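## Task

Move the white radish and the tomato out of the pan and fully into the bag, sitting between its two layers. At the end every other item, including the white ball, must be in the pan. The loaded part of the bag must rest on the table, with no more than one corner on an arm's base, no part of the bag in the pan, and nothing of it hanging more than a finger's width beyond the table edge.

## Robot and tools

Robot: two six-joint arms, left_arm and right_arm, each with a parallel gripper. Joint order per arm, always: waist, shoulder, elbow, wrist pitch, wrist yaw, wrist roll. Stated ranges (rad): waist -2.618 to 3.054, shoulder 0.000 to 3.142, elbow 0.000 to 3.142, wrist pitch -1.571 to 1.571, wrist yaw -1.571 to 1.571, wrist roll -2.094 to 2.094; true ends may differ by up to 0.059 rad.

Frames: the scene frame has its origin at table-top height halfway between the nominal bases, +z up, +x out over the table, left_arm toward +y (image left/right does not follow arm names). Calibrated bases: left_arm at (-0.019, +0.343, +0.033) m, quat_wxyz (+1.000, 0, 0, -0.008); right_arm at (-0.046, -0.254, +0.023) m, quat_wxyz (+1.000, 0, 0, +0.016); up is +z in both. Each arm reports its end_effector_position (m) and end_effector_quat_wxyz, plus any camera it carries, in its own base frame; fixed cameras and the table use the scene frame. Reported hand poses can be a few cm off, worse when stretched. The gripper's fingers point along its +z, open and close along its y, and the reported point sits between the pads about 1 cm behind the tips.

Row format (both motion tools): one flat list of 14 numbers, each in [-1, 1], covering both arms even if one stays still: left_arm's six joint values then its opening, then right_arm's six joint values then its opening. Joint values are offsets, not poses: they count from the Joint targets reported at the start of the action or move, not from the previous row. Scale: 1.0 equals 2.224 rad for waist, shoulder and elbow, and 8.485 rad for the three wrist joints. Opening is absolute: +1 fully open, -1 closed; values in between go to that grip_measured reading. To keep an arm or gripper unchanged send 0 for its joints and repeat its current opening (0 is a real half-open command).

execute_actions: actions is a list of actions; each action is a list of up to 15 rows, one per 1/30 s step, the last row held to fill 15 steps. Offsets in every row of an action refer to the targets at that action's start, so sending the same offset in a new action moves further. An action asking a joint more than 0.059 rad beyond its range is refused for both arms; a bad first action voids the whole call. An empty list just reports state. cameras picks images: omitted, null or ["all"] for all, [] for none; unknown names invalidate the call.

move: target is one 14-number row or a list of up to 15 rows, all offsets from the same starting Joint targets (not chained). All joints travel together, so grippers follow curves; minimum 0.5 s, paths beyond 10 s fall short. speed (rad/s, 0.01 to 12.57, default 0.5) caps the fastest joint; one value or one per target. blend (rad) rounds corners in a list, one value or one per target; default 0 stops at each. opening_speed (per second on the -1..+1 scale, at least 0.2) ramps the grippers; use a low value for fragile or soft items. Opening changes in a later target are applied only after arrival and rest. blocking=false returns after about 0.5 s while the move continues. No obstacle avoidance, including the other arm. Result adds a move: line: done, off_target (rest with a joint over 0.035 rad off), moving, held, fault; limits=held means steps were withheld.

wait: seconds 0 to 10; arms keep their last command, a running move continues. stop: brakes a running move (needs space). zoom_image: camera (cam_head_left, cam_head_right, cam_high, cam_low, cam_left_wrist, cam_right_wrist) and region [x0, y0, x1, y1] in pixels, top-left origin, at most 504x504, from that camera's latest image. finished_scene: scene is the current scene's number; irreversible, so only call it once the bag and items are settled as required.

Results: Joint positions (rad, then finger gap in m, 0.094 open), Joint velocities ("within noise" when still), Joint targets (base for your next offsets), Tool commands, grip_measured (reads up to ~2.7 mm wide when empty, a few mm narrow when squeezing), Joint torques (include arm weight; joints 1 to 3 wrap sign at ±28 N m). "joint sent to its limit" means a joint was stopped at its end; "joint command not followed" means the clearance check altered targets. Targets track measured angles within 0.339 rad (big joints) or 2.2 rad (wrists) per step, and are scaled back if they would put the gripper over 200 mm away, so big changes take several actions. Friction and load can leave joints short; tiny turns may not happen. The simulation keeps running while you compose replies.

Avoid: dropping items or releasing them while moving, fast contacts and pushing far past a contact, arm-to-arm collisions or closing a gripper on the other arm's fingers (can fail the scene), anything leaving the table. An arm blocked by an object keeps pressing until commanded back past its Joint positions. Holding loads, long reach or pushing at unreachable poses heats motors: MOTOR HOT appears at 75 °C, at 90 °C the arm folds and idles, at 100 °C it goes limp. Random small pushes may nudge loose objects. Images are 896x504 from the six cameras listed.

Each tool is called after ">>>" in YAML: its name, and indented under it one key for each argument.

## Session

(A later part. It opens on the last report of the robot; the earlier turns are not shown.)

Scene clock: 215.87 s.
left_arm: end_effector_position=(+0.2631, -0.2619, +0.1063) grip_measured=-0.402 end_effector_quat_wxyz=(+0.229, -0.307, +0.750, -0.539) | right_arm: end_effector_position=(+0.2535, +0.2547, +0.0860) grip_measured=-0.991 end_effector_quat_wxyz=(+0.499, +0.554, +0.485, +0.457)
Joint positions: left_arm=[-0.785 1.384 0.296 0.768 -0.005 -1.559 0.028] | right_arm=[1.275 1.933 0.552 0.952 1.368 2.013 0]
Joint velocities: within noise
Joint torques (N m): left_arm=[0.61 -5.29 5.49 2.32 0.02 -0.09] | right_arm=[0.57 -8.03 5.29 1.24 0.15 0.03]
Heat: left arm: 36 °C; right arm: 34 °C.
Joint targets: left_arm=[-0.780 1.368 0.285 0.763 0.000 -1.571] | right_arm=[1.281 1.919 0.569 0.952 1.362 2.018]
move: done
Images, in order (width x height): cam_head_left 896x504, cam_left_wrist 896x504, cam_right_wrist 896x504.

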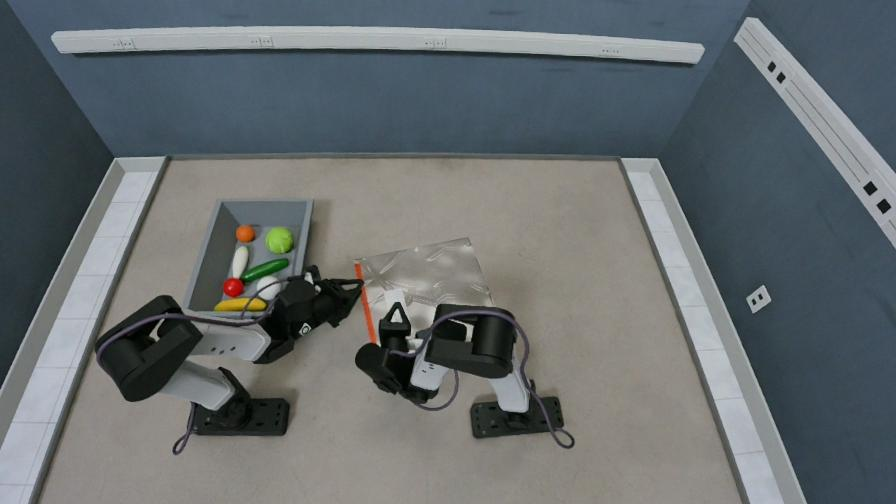

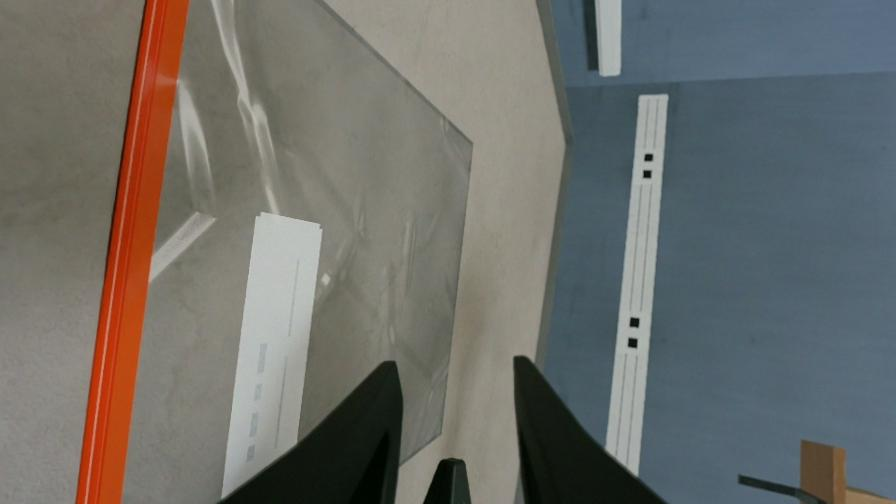

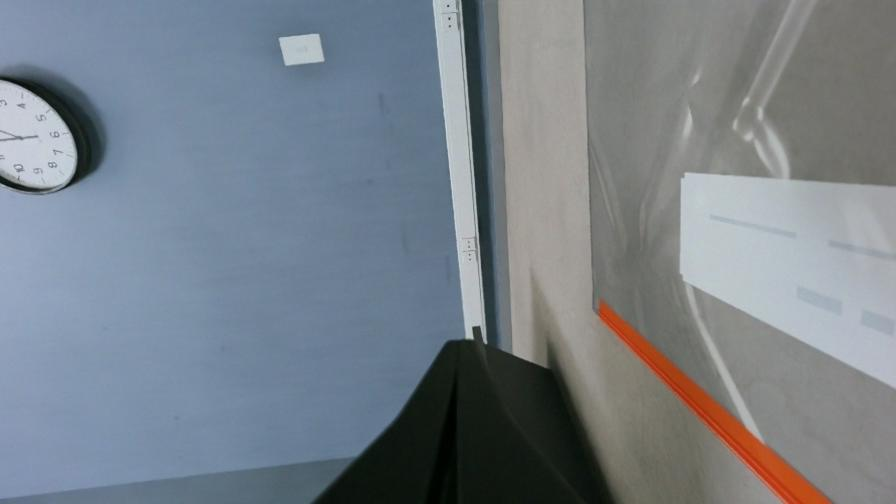

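>>> move:
  target:
    - [0,0,0.2,-0.05,0,0,-0.4,0,-0.1434,0,-0.0295,0,0,-1]
    - [0.0827,0.2298,0.6529,-0.2441,0,0.1852,-1,0.2298,-0.1434,0,-0.0295,0.0163,-0.37,-0.4]
    - [0.0827,0.2298,0.6529,-0.2441,0,0.1852,-1,0.2298,0.1367,-0.0238,0.0359,0.0163,-0.37,-0.4]
  speed: 0.9

Scene clock: 224.53 s.
left_arm: end_effector_position=(+0.3123, -0.2138, +0.1472) grip_measured=-0.985 end_effector_quat_wxyz=(+0.063, +0.291, +0.955, -0.018) | right_arm: end_effector_position=(+0.1064, +0.3154, +0.0358) grip_measured=-0.401 end_effector_quat_wxyz=(+0.555, -0.576, +0.430, -0.418)
Joint positions: left_arm=[-0.603 1.859 1.716 -1.296 -0.005 -0.011 0.001] | right_arm=[1.786 2.213 0.517 1.237 1.494 -1.118 0.028]
Joint velocities: within noise
Joint torques (N m): left_arm=[0.73 -7.36 9.32 0.58 0.05 0.07] | right_arm=[0.58 -6.48 1.91 1.56 0.27 0.08]
Heat: left arm: 35 °C; right arm: 35 °C.
Joint targets: left_arm=[-0.596 1.879 1.737 -1.308 0.000 0.001] | right_arm=[1.792 2.223 0.516 1.256 1.500 -1.121]
move: done

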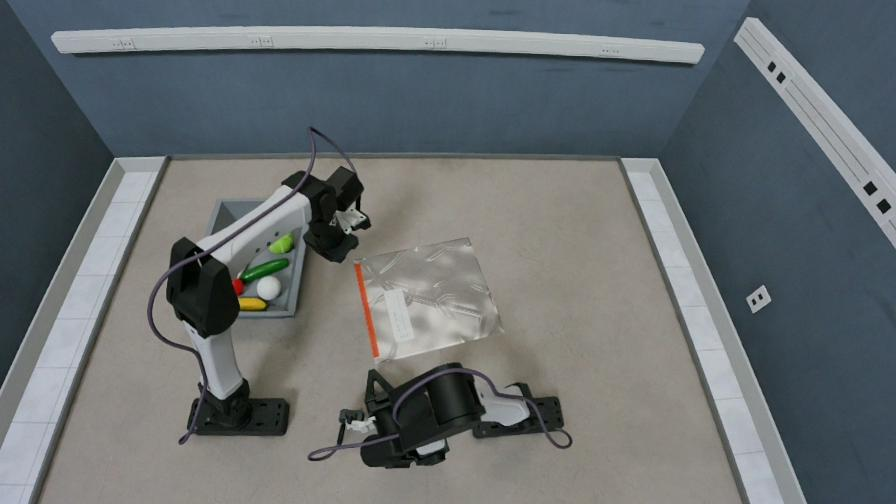

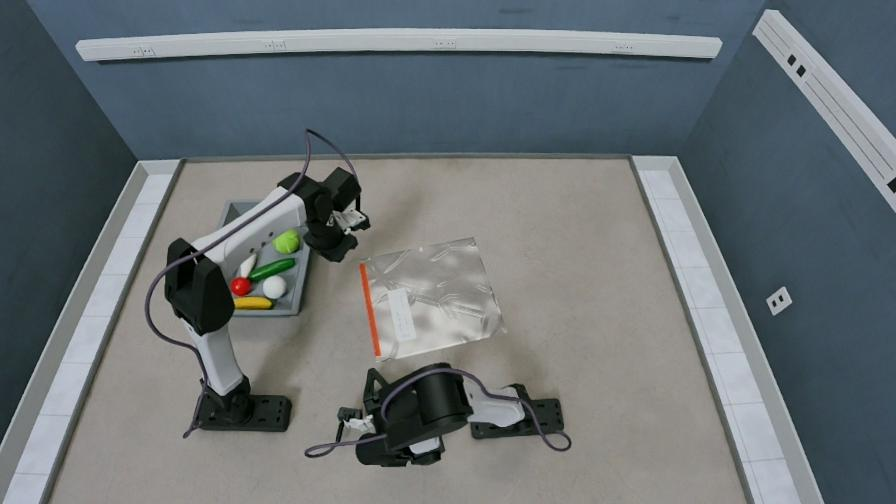

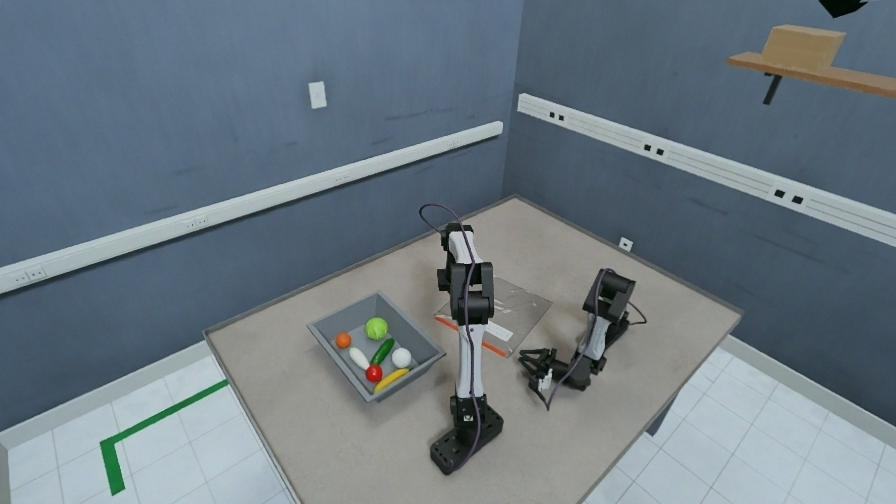

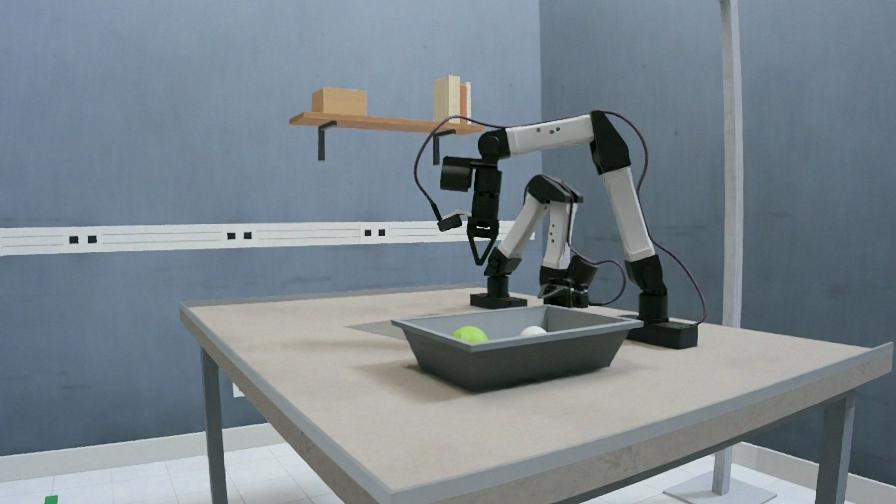

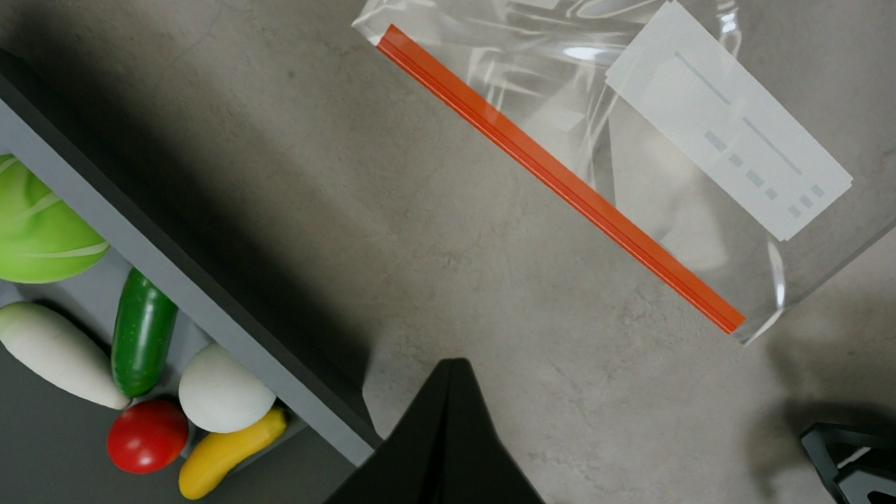

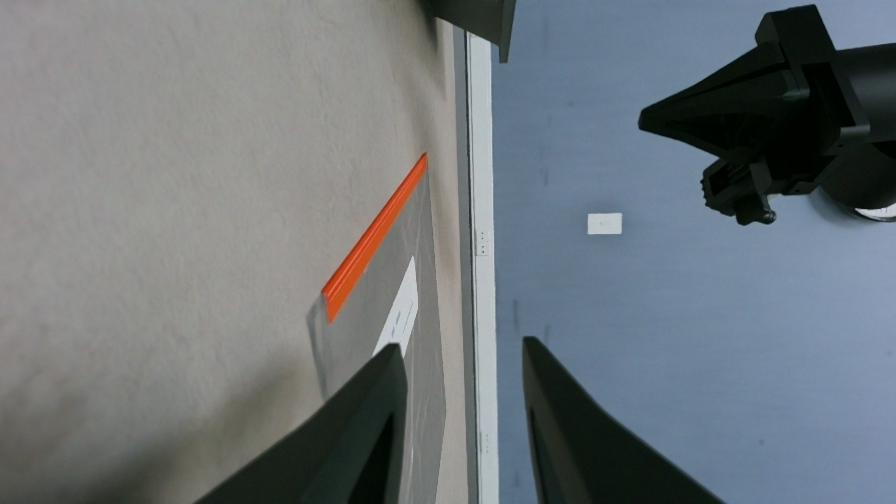

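>>> move:
  target: [-0.0072,0.05,-0.2,0.096,0,0,-1,0,0,0,0,0,0,-0.4]
  speed: 0.5
  cameras: ["cam_left_wrist","cam_head_left"]

Scene clock: 227.87 s.
left_arm: end_effector_position=(+0.3686, -0.2543, +0.0241) grip_measured=-0.985 end_effector_quat_wxyz=(+0.189, +0.287, +0.937, -0.058) | right_arm: end_effector_position=(+0.1064, +0.3154, +0.0359) grip_measured=-0.401 end_effector_quat_wxyz=(+0.555, -0.576, +0.430, -0.418)
Joint positions: left_arm=[-0.606 1.974 1.302 -0.501 -0.005 -0.011 0.001] | right_arm=[1.786 2.213 0.517 1.238 1.494 -1.118 0.028]
Joint velocities: within noise
Joint torques (N m): left_arm=[-0.28 -8.54 6.23 1.37 0.05 0.06] | right_arm=[0.58 -6.49 1.91 1.48 0.27 0.09]
Heat: left arm: 35 °C; right arm: 35 °C.
Joint targets: left_arm=[-0.612 1.990 1.292 -0.493 0.000 0.001] | right_arm=[1.792 2.223 0.516 1.256 1.500 -1.121]
move: done
Images, in order (width x height): cam_head_left 896x504, cam_left_wrist 896x504.

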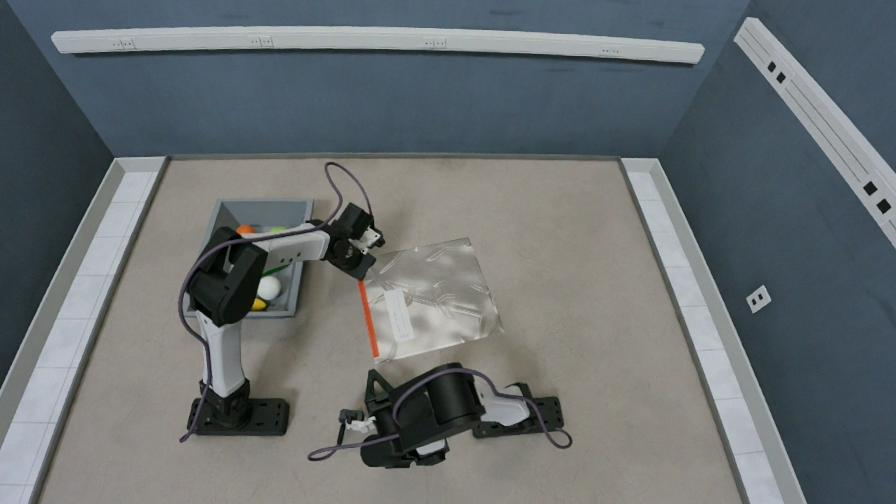

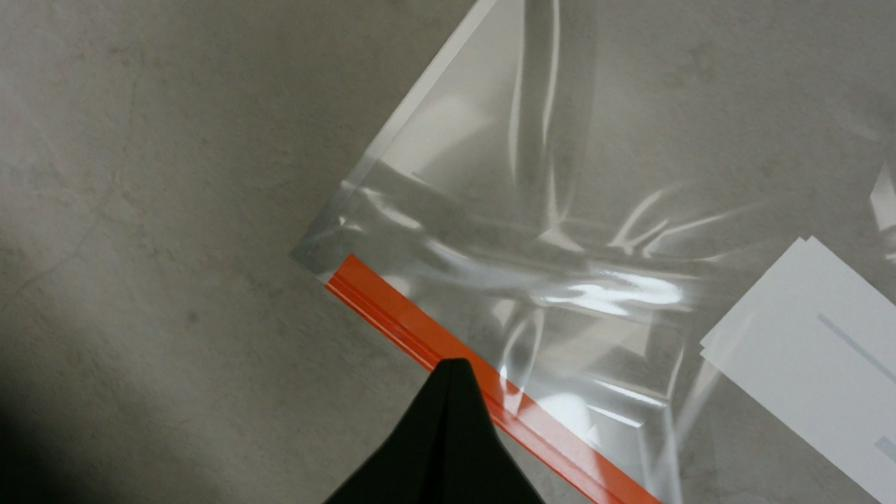

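>>> move:
  target: [0,0.058,-0.028,0.018,0,0,-1,0,0,0,0,0,0,-0.4]
  speed: 0.2
  cameras: ["cam_left_wrist","cam_right_wrist"]

Scene clock: 229.60 s.
left_arm: end_effector_position=(+0.3792, -0.2616, -0.0143) grip_measured=-0.985 end_effector_quat_wxyz=(+0.204, +0.286, +0.934, -0.063) | right_arm: end_effector_position=(+0.1064, +0.3154, +0.0359) grip_measured=-0.401 end_effector_quat_wxyz=(+0.555, -0.576, +0.430, -0.418)
Joint positions: left_arm=[-0.606 2.068 1.256 -0.328 -0.005 -0.011 0.001] | right_arm=[1.786 2.213 0.517 1.238 1.494 -1.118 0.028]
Joint velocities: within noise
Joint torques (N m): left_arm=[-0.27 -6.26 4.31 1.22 0.06 0.06] | right_arm=[0.57 -6.46 1.92 1.48 0.27 0.08]
Heat: left arm: 34 °C; right arm: 35 °C.
Joint targets: left_arm=[-0.612 2.119 1.230 -0.340 0.000 0.001] | right_arm=[1.792 2.223 0.516 1.256 1.500 -1.121]
move: off_target (left_arm); left_arm: the shoulder is farthest, 0.051 rad from its target
Images, in order (width x height): cam_left_wrist 896x504, cam_right_wrist 896x504.

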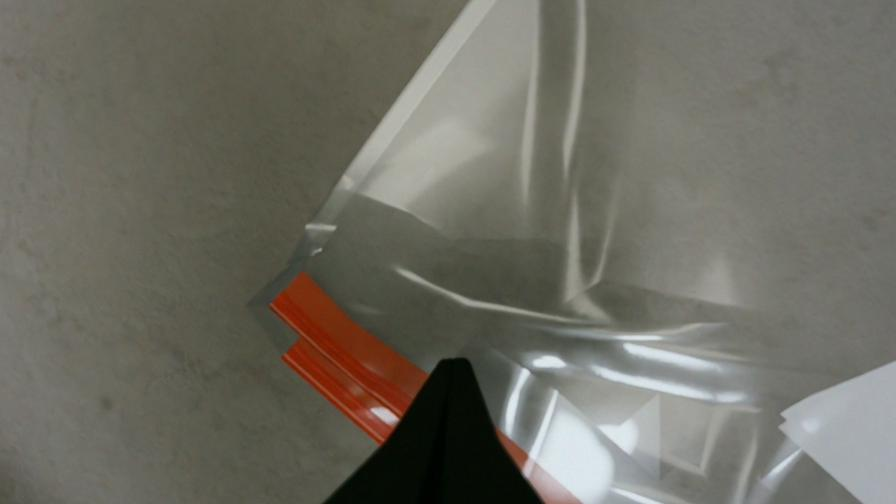

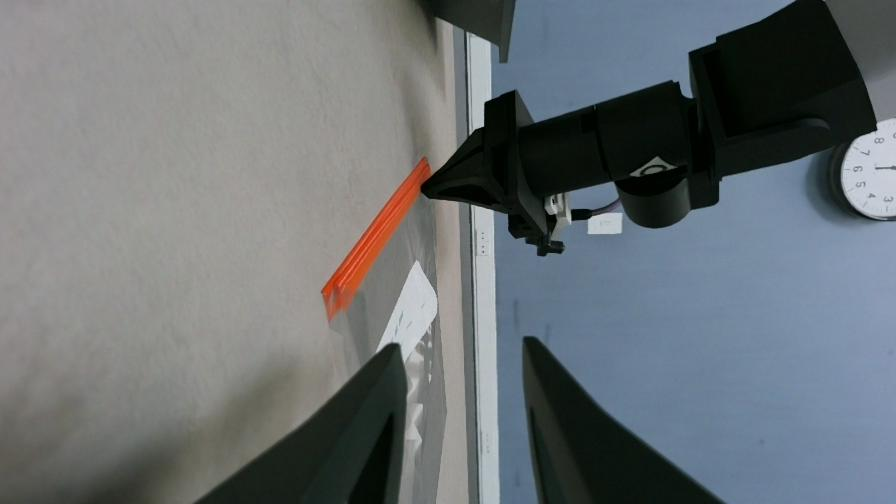

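>>> move:
  target: [-0.028,-0.06,-0.098,0.009,0,0,-1,0,0,0,0,0,0,-0.4]
  speed: 0.12
  cameras: ["cam_left_wrist","cam_right_wrist"]

>>> zoom_image:
  camera: "cam_right_wrist"
  region: [250, 100, 600, 400]

Scene clock: 232.17 s.
left_arm: end_effector_position=(+0.3473, -0.2649, -0.0162) grip_measured=-0.985 end_effector_quat_wxyz=(+0.237, +0.307, +0.919, -0.071) | right_arm: end_effector_position=(+0.1064, +0.3154, +0.0359) grip_measured=-0.401 end_effector_quat_wxyz=(+0.555, -0.576, +0.430, -0.418)
Joint positions: left_arm=[-0.661 1.967 1.053 -0.157 -0.024 -0.01 0.001] | right_arm=[1.786 2.213 0.517 1.238 1.494 -1.118 0.028]
Joint velocities: within noise
Joint torques (N m): left_arm=[-0.84 -7.8 2.59 0.32 0.23 0.06] | right_arm=[0.58 -6.46 1.91 1.48 0.27 0.08]
Heat: left arm: 34 °C; right arm: 35 °C.
Joint targets: left_arm=[-0.674 1.986 1.012 -0.264 0.000 0.001] | right_arm=[1.792 2.223 0.516 1.256 1.500 -1.121]
move: off_target (left_arm); left_arm: the wrist pitch is farthest, 0.107 rad from its target
Images, in order (width x height): cam_left_wrist 896x504, cam_right_wrist 896x504.

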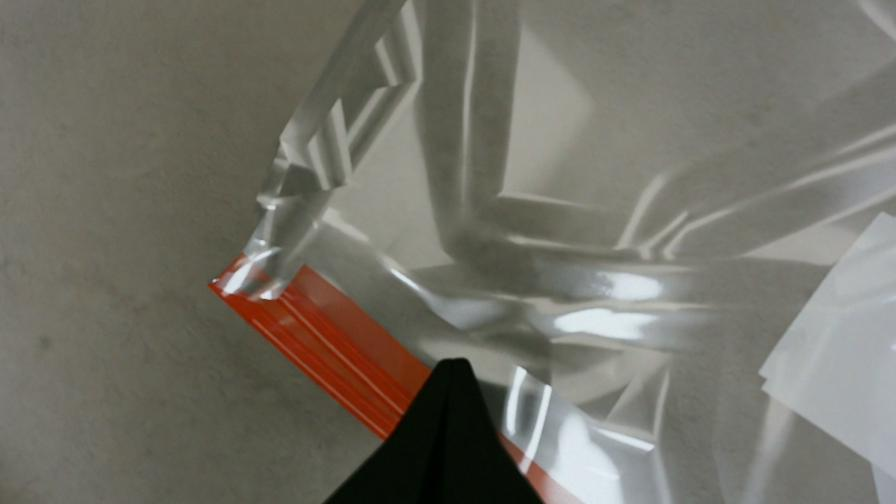

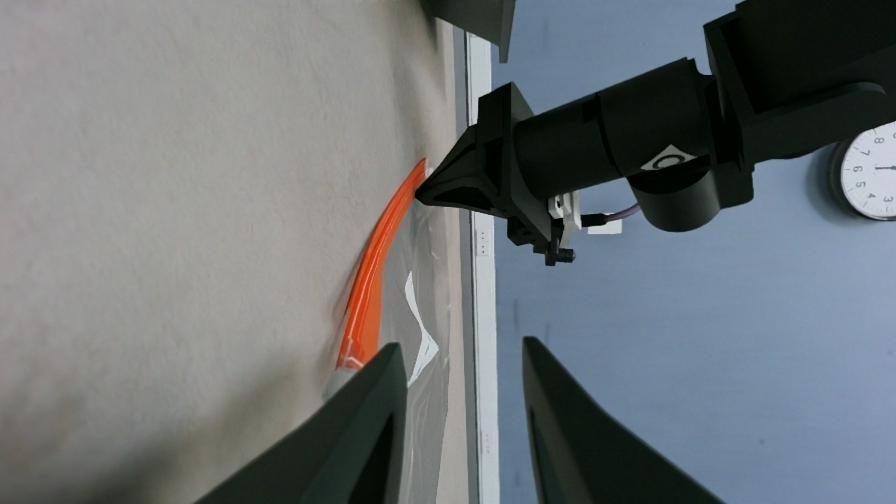

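Scaled by 1.440 from the camera's 896x504 image, which has a finer 1280x720 frame.

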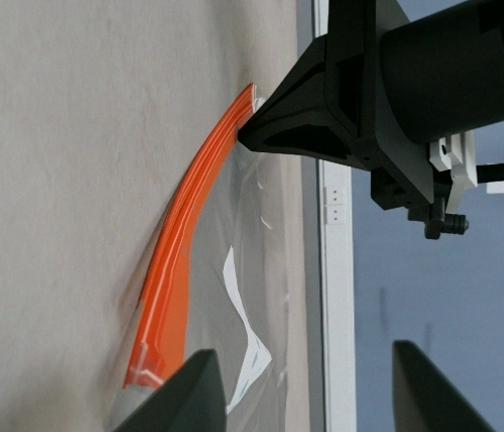

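>>> move:
  target: [0,-0.02,0.11,-0.02,0,0,-1,0,0,0,0,0,0,-0.4]
  speed: 0.4
  cameras: ["cam_left_wrist","cam_right_wrist","cam_head_left"]

Scene clock: 233.77 s.
left_arm: end_effector_position=(+0.3525, -0.2747, +0.0159) grip_measured=-0.985 end_effector_quat_wxyz=(+0.202, +0.314, +0.925, -0.063) | right_arm: end_effector_position=(+0.1064, +0.3154, +0.0359) grip_measured=-0.401 end_effector_quat_wxyz=(+0.555, -0.576, +0.430, -0.418)
Joint positions: left_arm=[-0.668 1.967 1.242 -0.419 -0.016 -0.01 0.001] | right_arm=[1.786 2.213 0.517 1.238 1.494 -1.118 0.028]
Joint velocities: within noise
Joint torques (N m): left_arm=[-0.29 -11.67 8.53 1.2 0.15 0.05] | right_arm=[0.58 -6.49 1.92 1.48 0.27 0.09]
Heat: left arm: 34 °C; right arm: 35 °C.
Joint targets: left_arm=[-0.675 1.941 1.257 -0.434 0.000 0.001] | right_arm=[1.792 2.223 0.516 1.256 1.500 -1.121]
move: done
Images, in order (width x height): cam_head_left 896x504, cam_left_wrist 896x504, cam_right_wrist 896x504.

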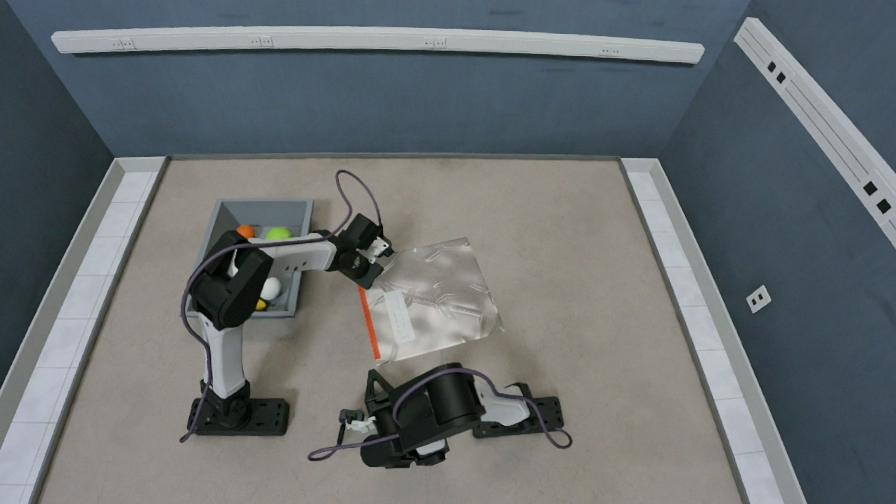

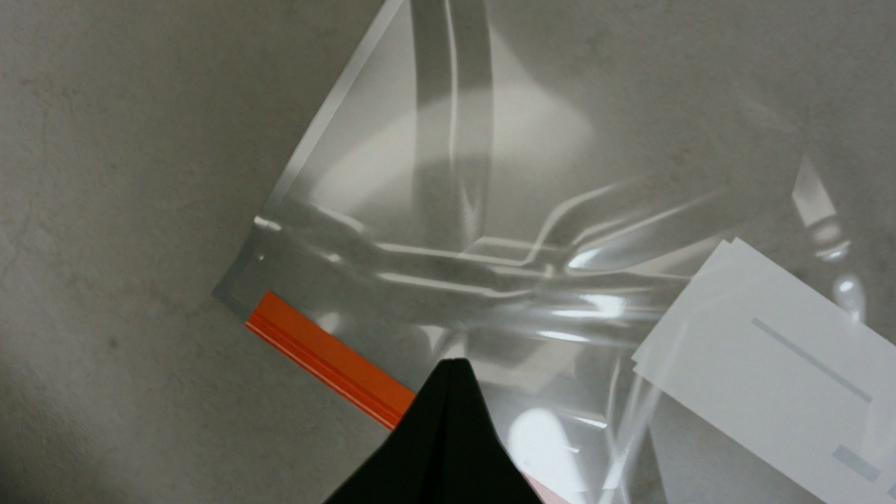

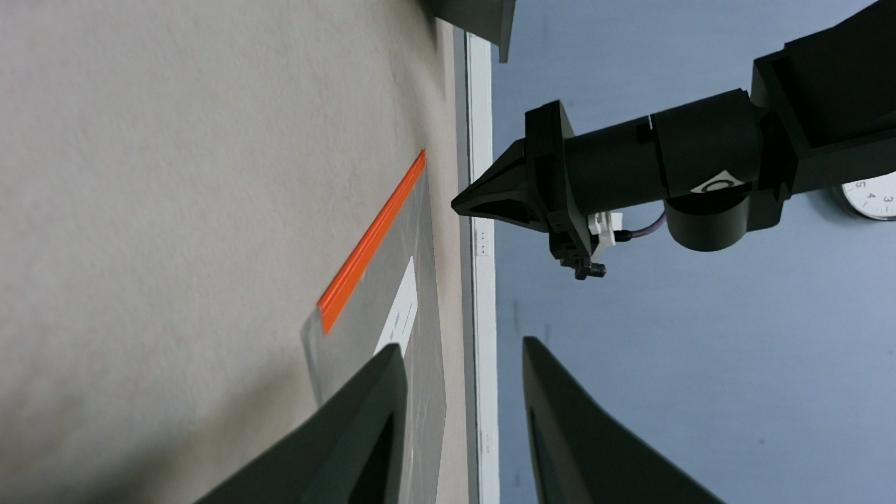

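>>> move:
  target:
    - [-0.0324,-0.0351,-0.0571,-0.0019,0,0,-1,0,0,0,0,0,0,-0.4]
    - [-0.0324,0.008,-0.0776,0.0145,0,0,-1,0,0,0,0,0,0,-0.4]
  speed: 0.2
  cameras: ["cam_left_wrist","cam_right_wrist"]

Scene clock: 236.37 s.
left_arm: end_effector_position=(+0.3105, -0.2818, -0.0111) grip_measured=-0.985 end_effector_quat_wxyz=(+0.188, +0.350, +0.915, -0.067) | right_arm: end_effector_position=(+0.1064, +0.3154, +0.0359) grip_measured=-0.401 end_effector_quat_wxyz=(+0.555, -0.576, +0.430, -0.418)
Joint positions: left_arm=[-0.743 1.943 1.094 -0.319 -0.013 -0.01 0.001] | right_arm=[1.786 2.213 0.517 1.238 1.494 -1.118 0.028]
Joint velocities: within noise
Joint torques (N m): left_arm=[-0.14 -7.83 5.68 1.41 0.13 0.06] | right_arm=[0.59 -6.45 1.91 1.48 0.27 0.08]
Heat: left arm: 34 °C; right arm: 35 °C.
Joint targets: left_arm=[-0.747 1.959 1.084 -0.311 0.000 0.001] | right_arm=[1.792 2.223 0.516 1.256 1.500 -1.121]
move: done
Images, in order (width x height): cam_left_wrist 896x504, cam_right_wrist 896x504.

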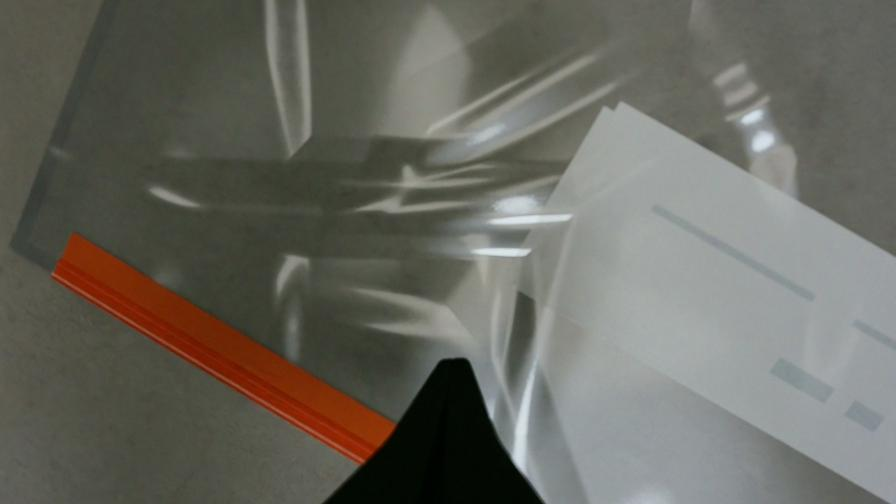

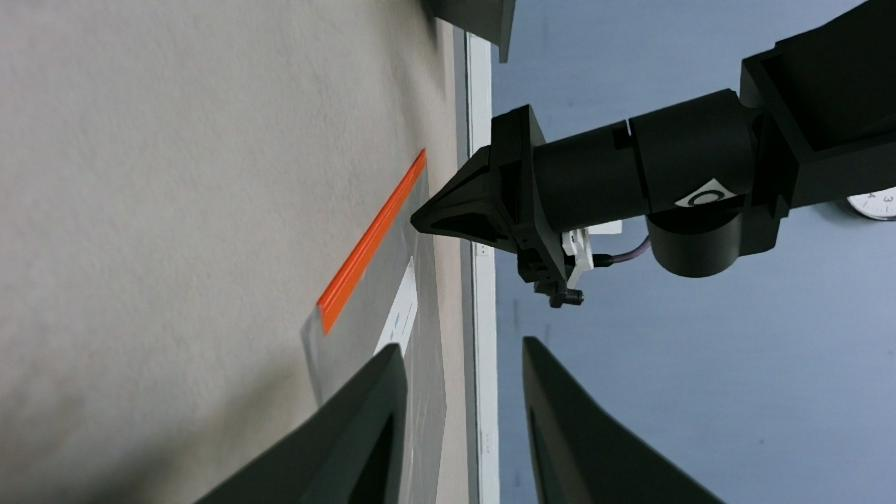

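>>> move:
  target:
    - [0.0112,-0.0292,-0.0234,-0.0015,0,0,-1,0,0,0,0,0,0,-0.4]
    - [0.0112,0.018,-0.0234,0.0115,0,0,-1,0,0,0,0,0,0,-0.4]
  speed: 0.2
  cameras: ["cam_left_wrist"]

Scene clock: 238.30 s.
left_arm: end_effector_position=(+0.3215, -0.2842, -0.0149) grip_measured=-0.985 end_effector_quat_wxyz=(+0.222, +0.340, +0.910, -0.080) | right_arm: end_effector_position=(+0.1064, +0.3154, +0.0359) grip_measured=-0.401 end_effector_quat_wxyz=(+0.555, -0.576, +0.430, -0.418)
Joint positions: left_arm=[-0.728 1.949 1.046 -0.191 -0.011 -0.01 0.001] | right_arm=[1.786 2.213 0.517 1.238 1.494 -1.118 0.028]
Joint velocities: within noise
Joint torques (N m): left_arm=[0.79 -5.19 5.24 1.2 0.1 0.05] | right_arm=[0.58 -6.48 1.92 1.48 0.27 0.09]
Heat: left arm: 34 °C; right arm: 35 °C.
Joint targets: left_arm=[-0.722 1.999 1.032 -0.213 0.000 0.001] | right_arm=[1.792 2.223 0.516 1.256 1.500 -1.121]
move: off_target (left_arm); left_arm: the shoulder is farthest, 0.050 rad from its target
Images, in order (width x height): cam_left_wrist 896x504.

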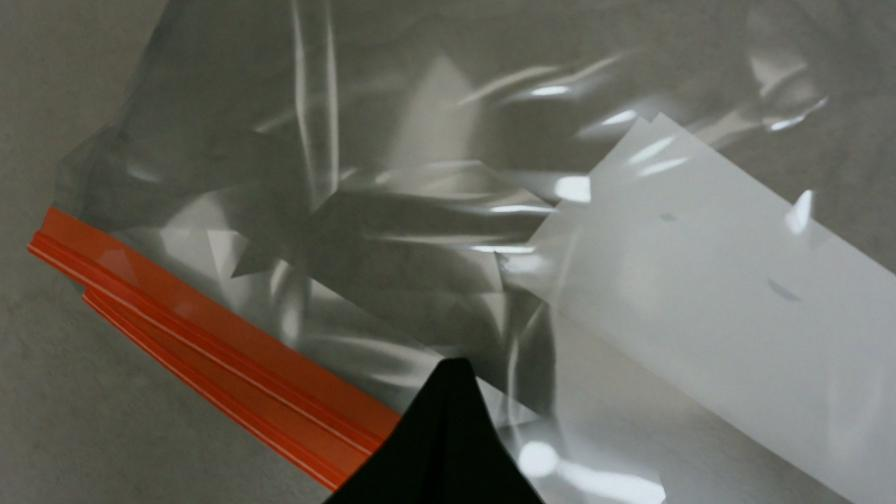

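>>> move:
  target: [-0.042,-0.028,-0.045,0.004,0,0,-1,0,0,0,0,0,0,-0.4]
  speed: 0.1
  cameras: ["cam_left_wrist","cam_right_wrist"]

>>> zoom_image:
  camera: "cam_right_wrist"
  region: [250, 100, 600, 400]

Scene clock: 239.93 s.
left_arm: end_effector_position=(+0.2999, -0.3011, -0.0155) grip_measured=-0.985 end_effector_quat_wxyz=(+0.245, +0.368, +0.893, -0.089) | right_arm: end_effector_position=(+0.1064, +0.3154, +0.0359) grip_measured=-0.401 end_effector_quat_wxyz=(+0.555, -0.576, +0.430, -0.418)
Joint positions: left_arm=[-0.8 1.92 0.969 -0.093 -0.031 -0.01 0.001] | right_arm=[1.786 2.213 0.517 1.238 1.494 -1.118 0.028]
Joint velocities: within noise
Joint torques (N m): left_arm=[-0.96 -7.41 2.86 0.58 0.27 0.05] | right_arm=[0.58 -6.48 1.91 1.48 0.28 0.09]
Heat: left arm: 34 °C; right arm: 34 °C.
Joint targets: left_arm=[-0.815 1.937 0.932 -0.179 0.000 0.001] | right_arm=[1.792 2.223 0.516 1.256 1.500 -1.121]
move: off_target (left_arm); left_arm: the wrist pitch is farthest, 0.086 rad from its target
Images, in order (width x height): cam_left_wrist 896x504, cam_right_wrist 896x504.

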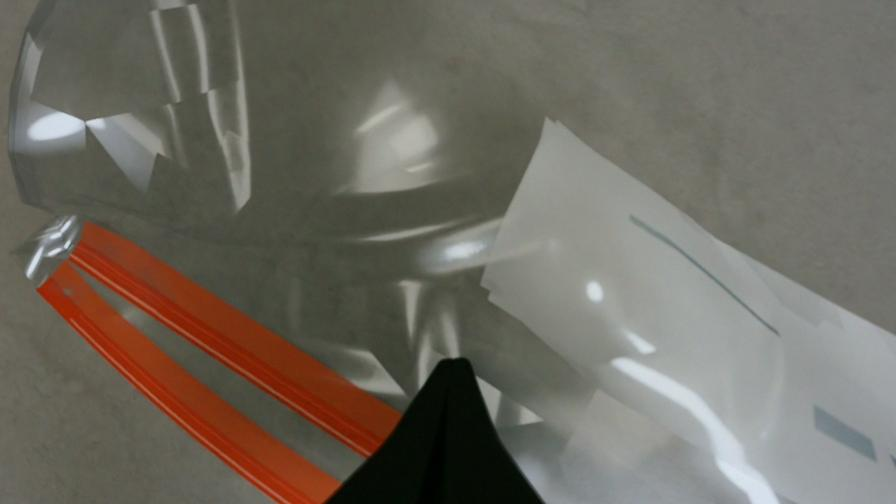

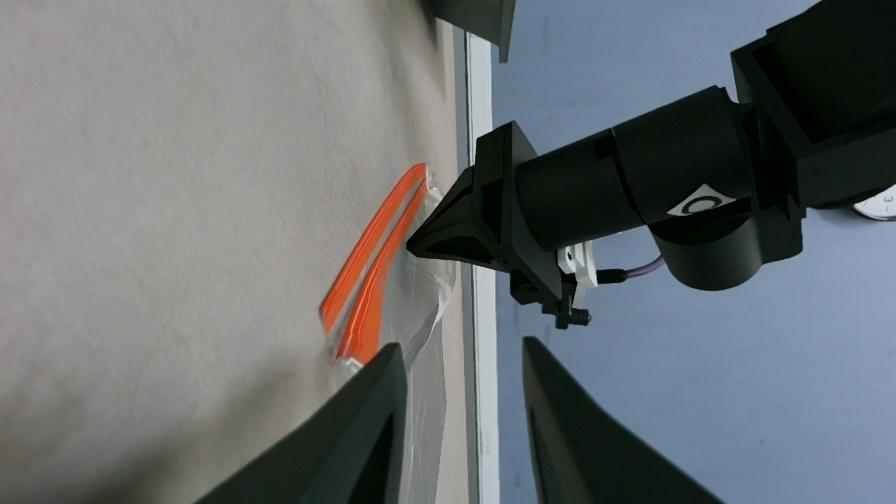

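Scaled by 1.440 from the camera's 896x504 image, which has a finer 1280x720 frame.

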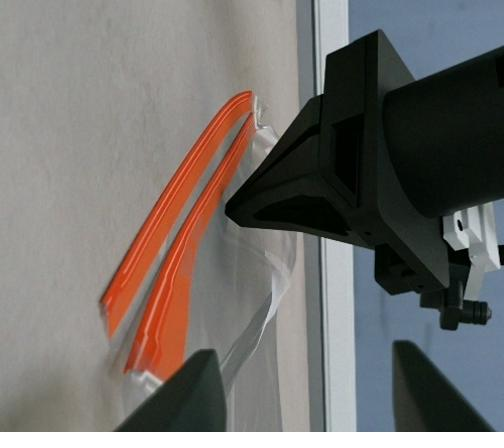

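>>> execute_actions:
  actions: []

Scene clock: 241.50 s.
left_arm: end_effector_position=(+0.2999, -0.3011, -0.0155) grip_measured=-0.985 end_effector_quat_wxyz=(+0.245, +0.368, +0.893, -0.089) | right_arm: end_effector_position=(+0.1064, +0.3154, +0.0359) grip_measured=-0.401 end_effector_quat_wxyz=(+0.555, -0.576, +0.430, -0.418)
Joint positions: left_arm=[-0.8 1.92 0.968 -0.093 -0.031 -0.01 0.001] | right_arm=[1.786 2.213 0.517 1.238 1.494 -1.118 0.028]
Joint velocities: within noise
Joint torques (N m): left_arm=[-0.99 -7.42 2.92 0.59 0.3 0.05] | right_arm=[0.57 -6.48 1.89 1.49 0.27 0.09]
Heat: left arm: 34 °C; right arm: 34 °C.
Joint targets: left_arm=[-0.815 1.937 0.932 -0.179 0.000 0.001] | right_arm=[1.792 2.223 0.516 1.256 1.500 -1.121]
Tool commands: left_gripper/opening=-1.0 right_gripper/opening=-0.4

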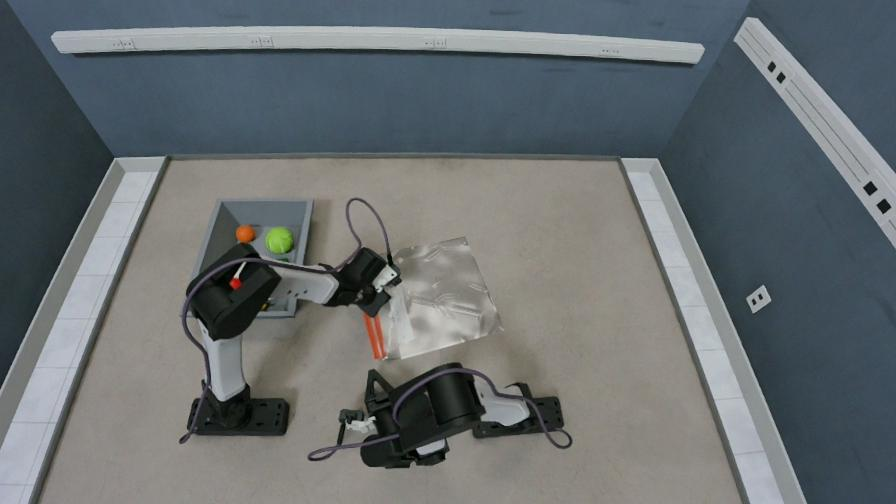

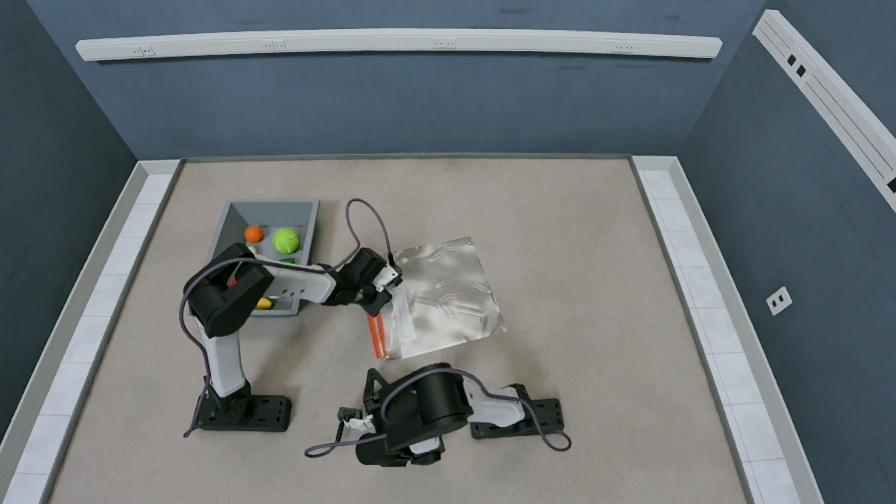

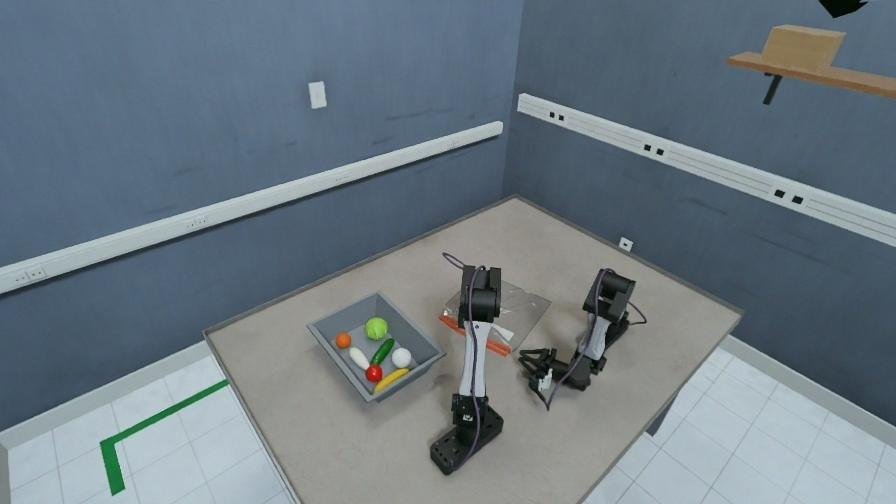

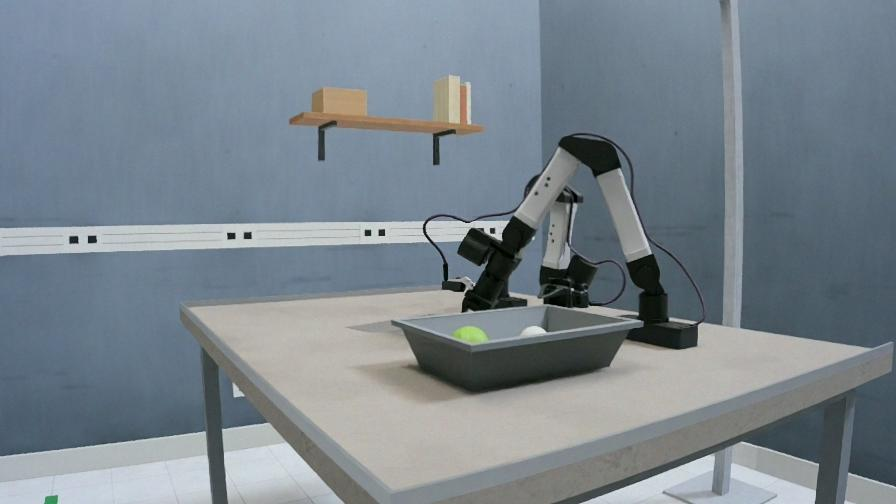

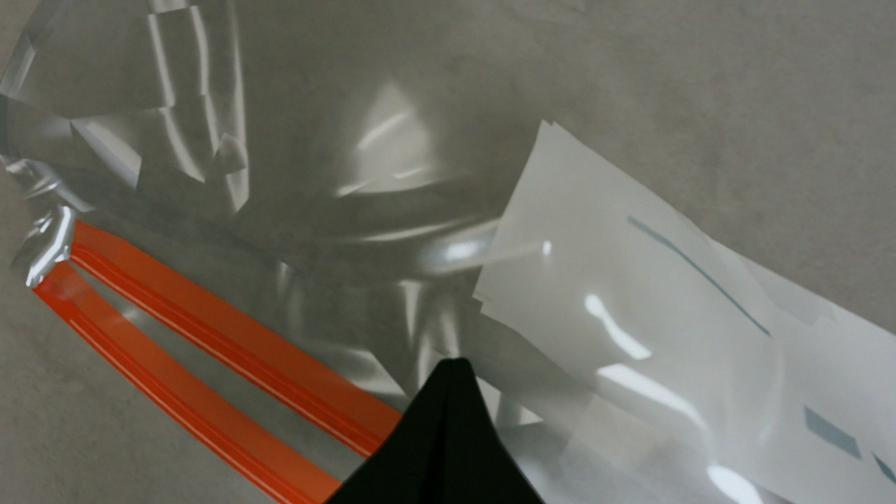

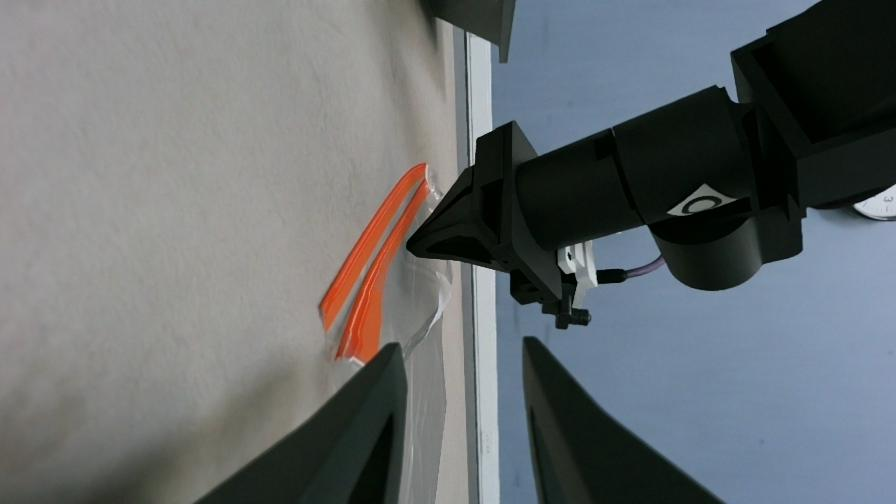

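>>> move:
  target: [0,0,0,0,0,0,-1,-0.0929,0.0667,0.109,-0.0113,0,0,-0.4]
  cameras: ["cam_right_wrist","cam_left_wrist"]

Scene clock: 243.77 s.
left_arm: end_effector_position=(+0.2999, -0.3011, -0.0155) grip_measured=-0.985 end_effector_quat_wxyz=(+0.245, +0.368, +0.893, -0.089) | right_arm: end_effector_position=(+0.1645, +0.3407, +0.0304) grip_measured=-0.401 end_effector_quat_wxyz=(+0.525, -0.506, +0.502, -0.465)
Joint positions: left_arm=[-0.8 1.92 0.968 -0.092 -0.031 -0.01 0.001] | right_arm=[1.592 2.328 0.756 1.2 1.525 -1.143 0.028]
Joint velocities: within noise
Joint torques (N m): left_arm=[-1.01 -7.42 2.97 0.59 0.28 0.04] | right_arm=[-0.62 -5.04 2.96 0.91 -0.07 0.36]
Heat: left arm: 34 °C; right arm: 34 °C.
Joint targets: left_arm=[-0.815 1.937 0.932 -0.179 0.000 0.001] | right_arm=[1.585 2.371 0.758 1.160 1.500 -1.121]
move: off_target (left_arm, right_arm); left_arm: the wrist pitch is farthest, 0.087 rad from its target; right_arm: the shoulder is farthest, 0.043 rad from its target
Images, in order (width x height): cam_left_wrist 896x504, cam_right_wrist 896x504.

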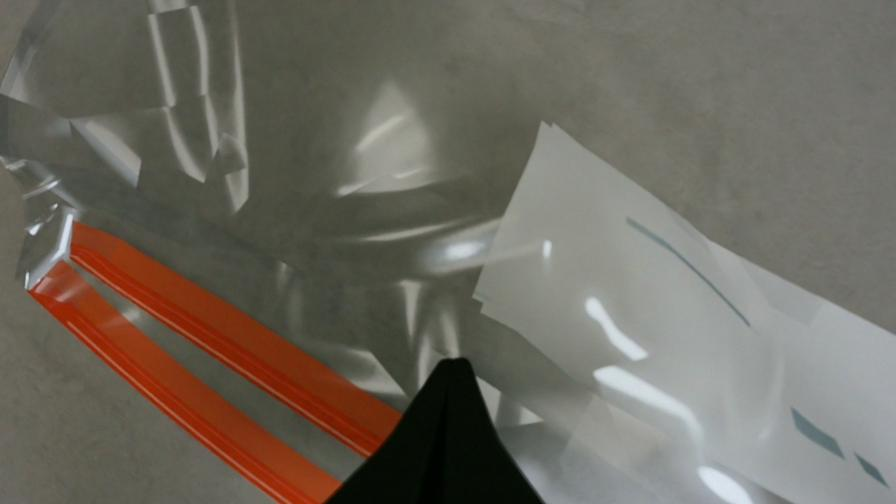

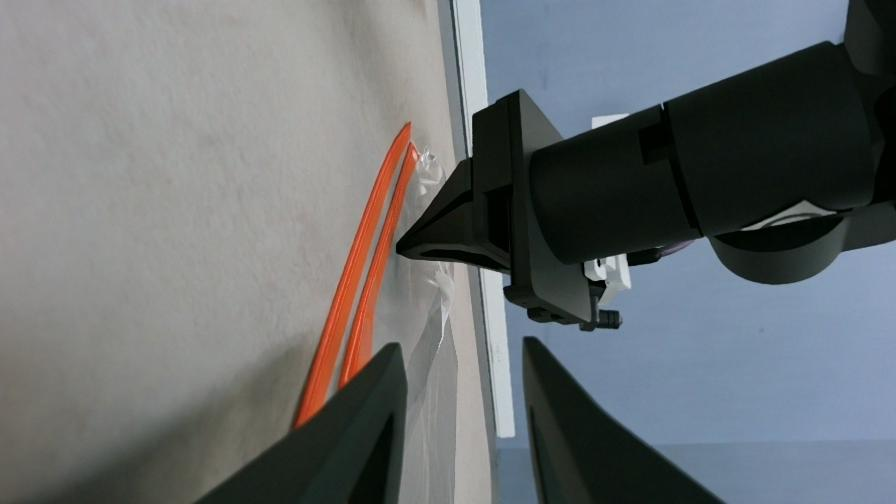

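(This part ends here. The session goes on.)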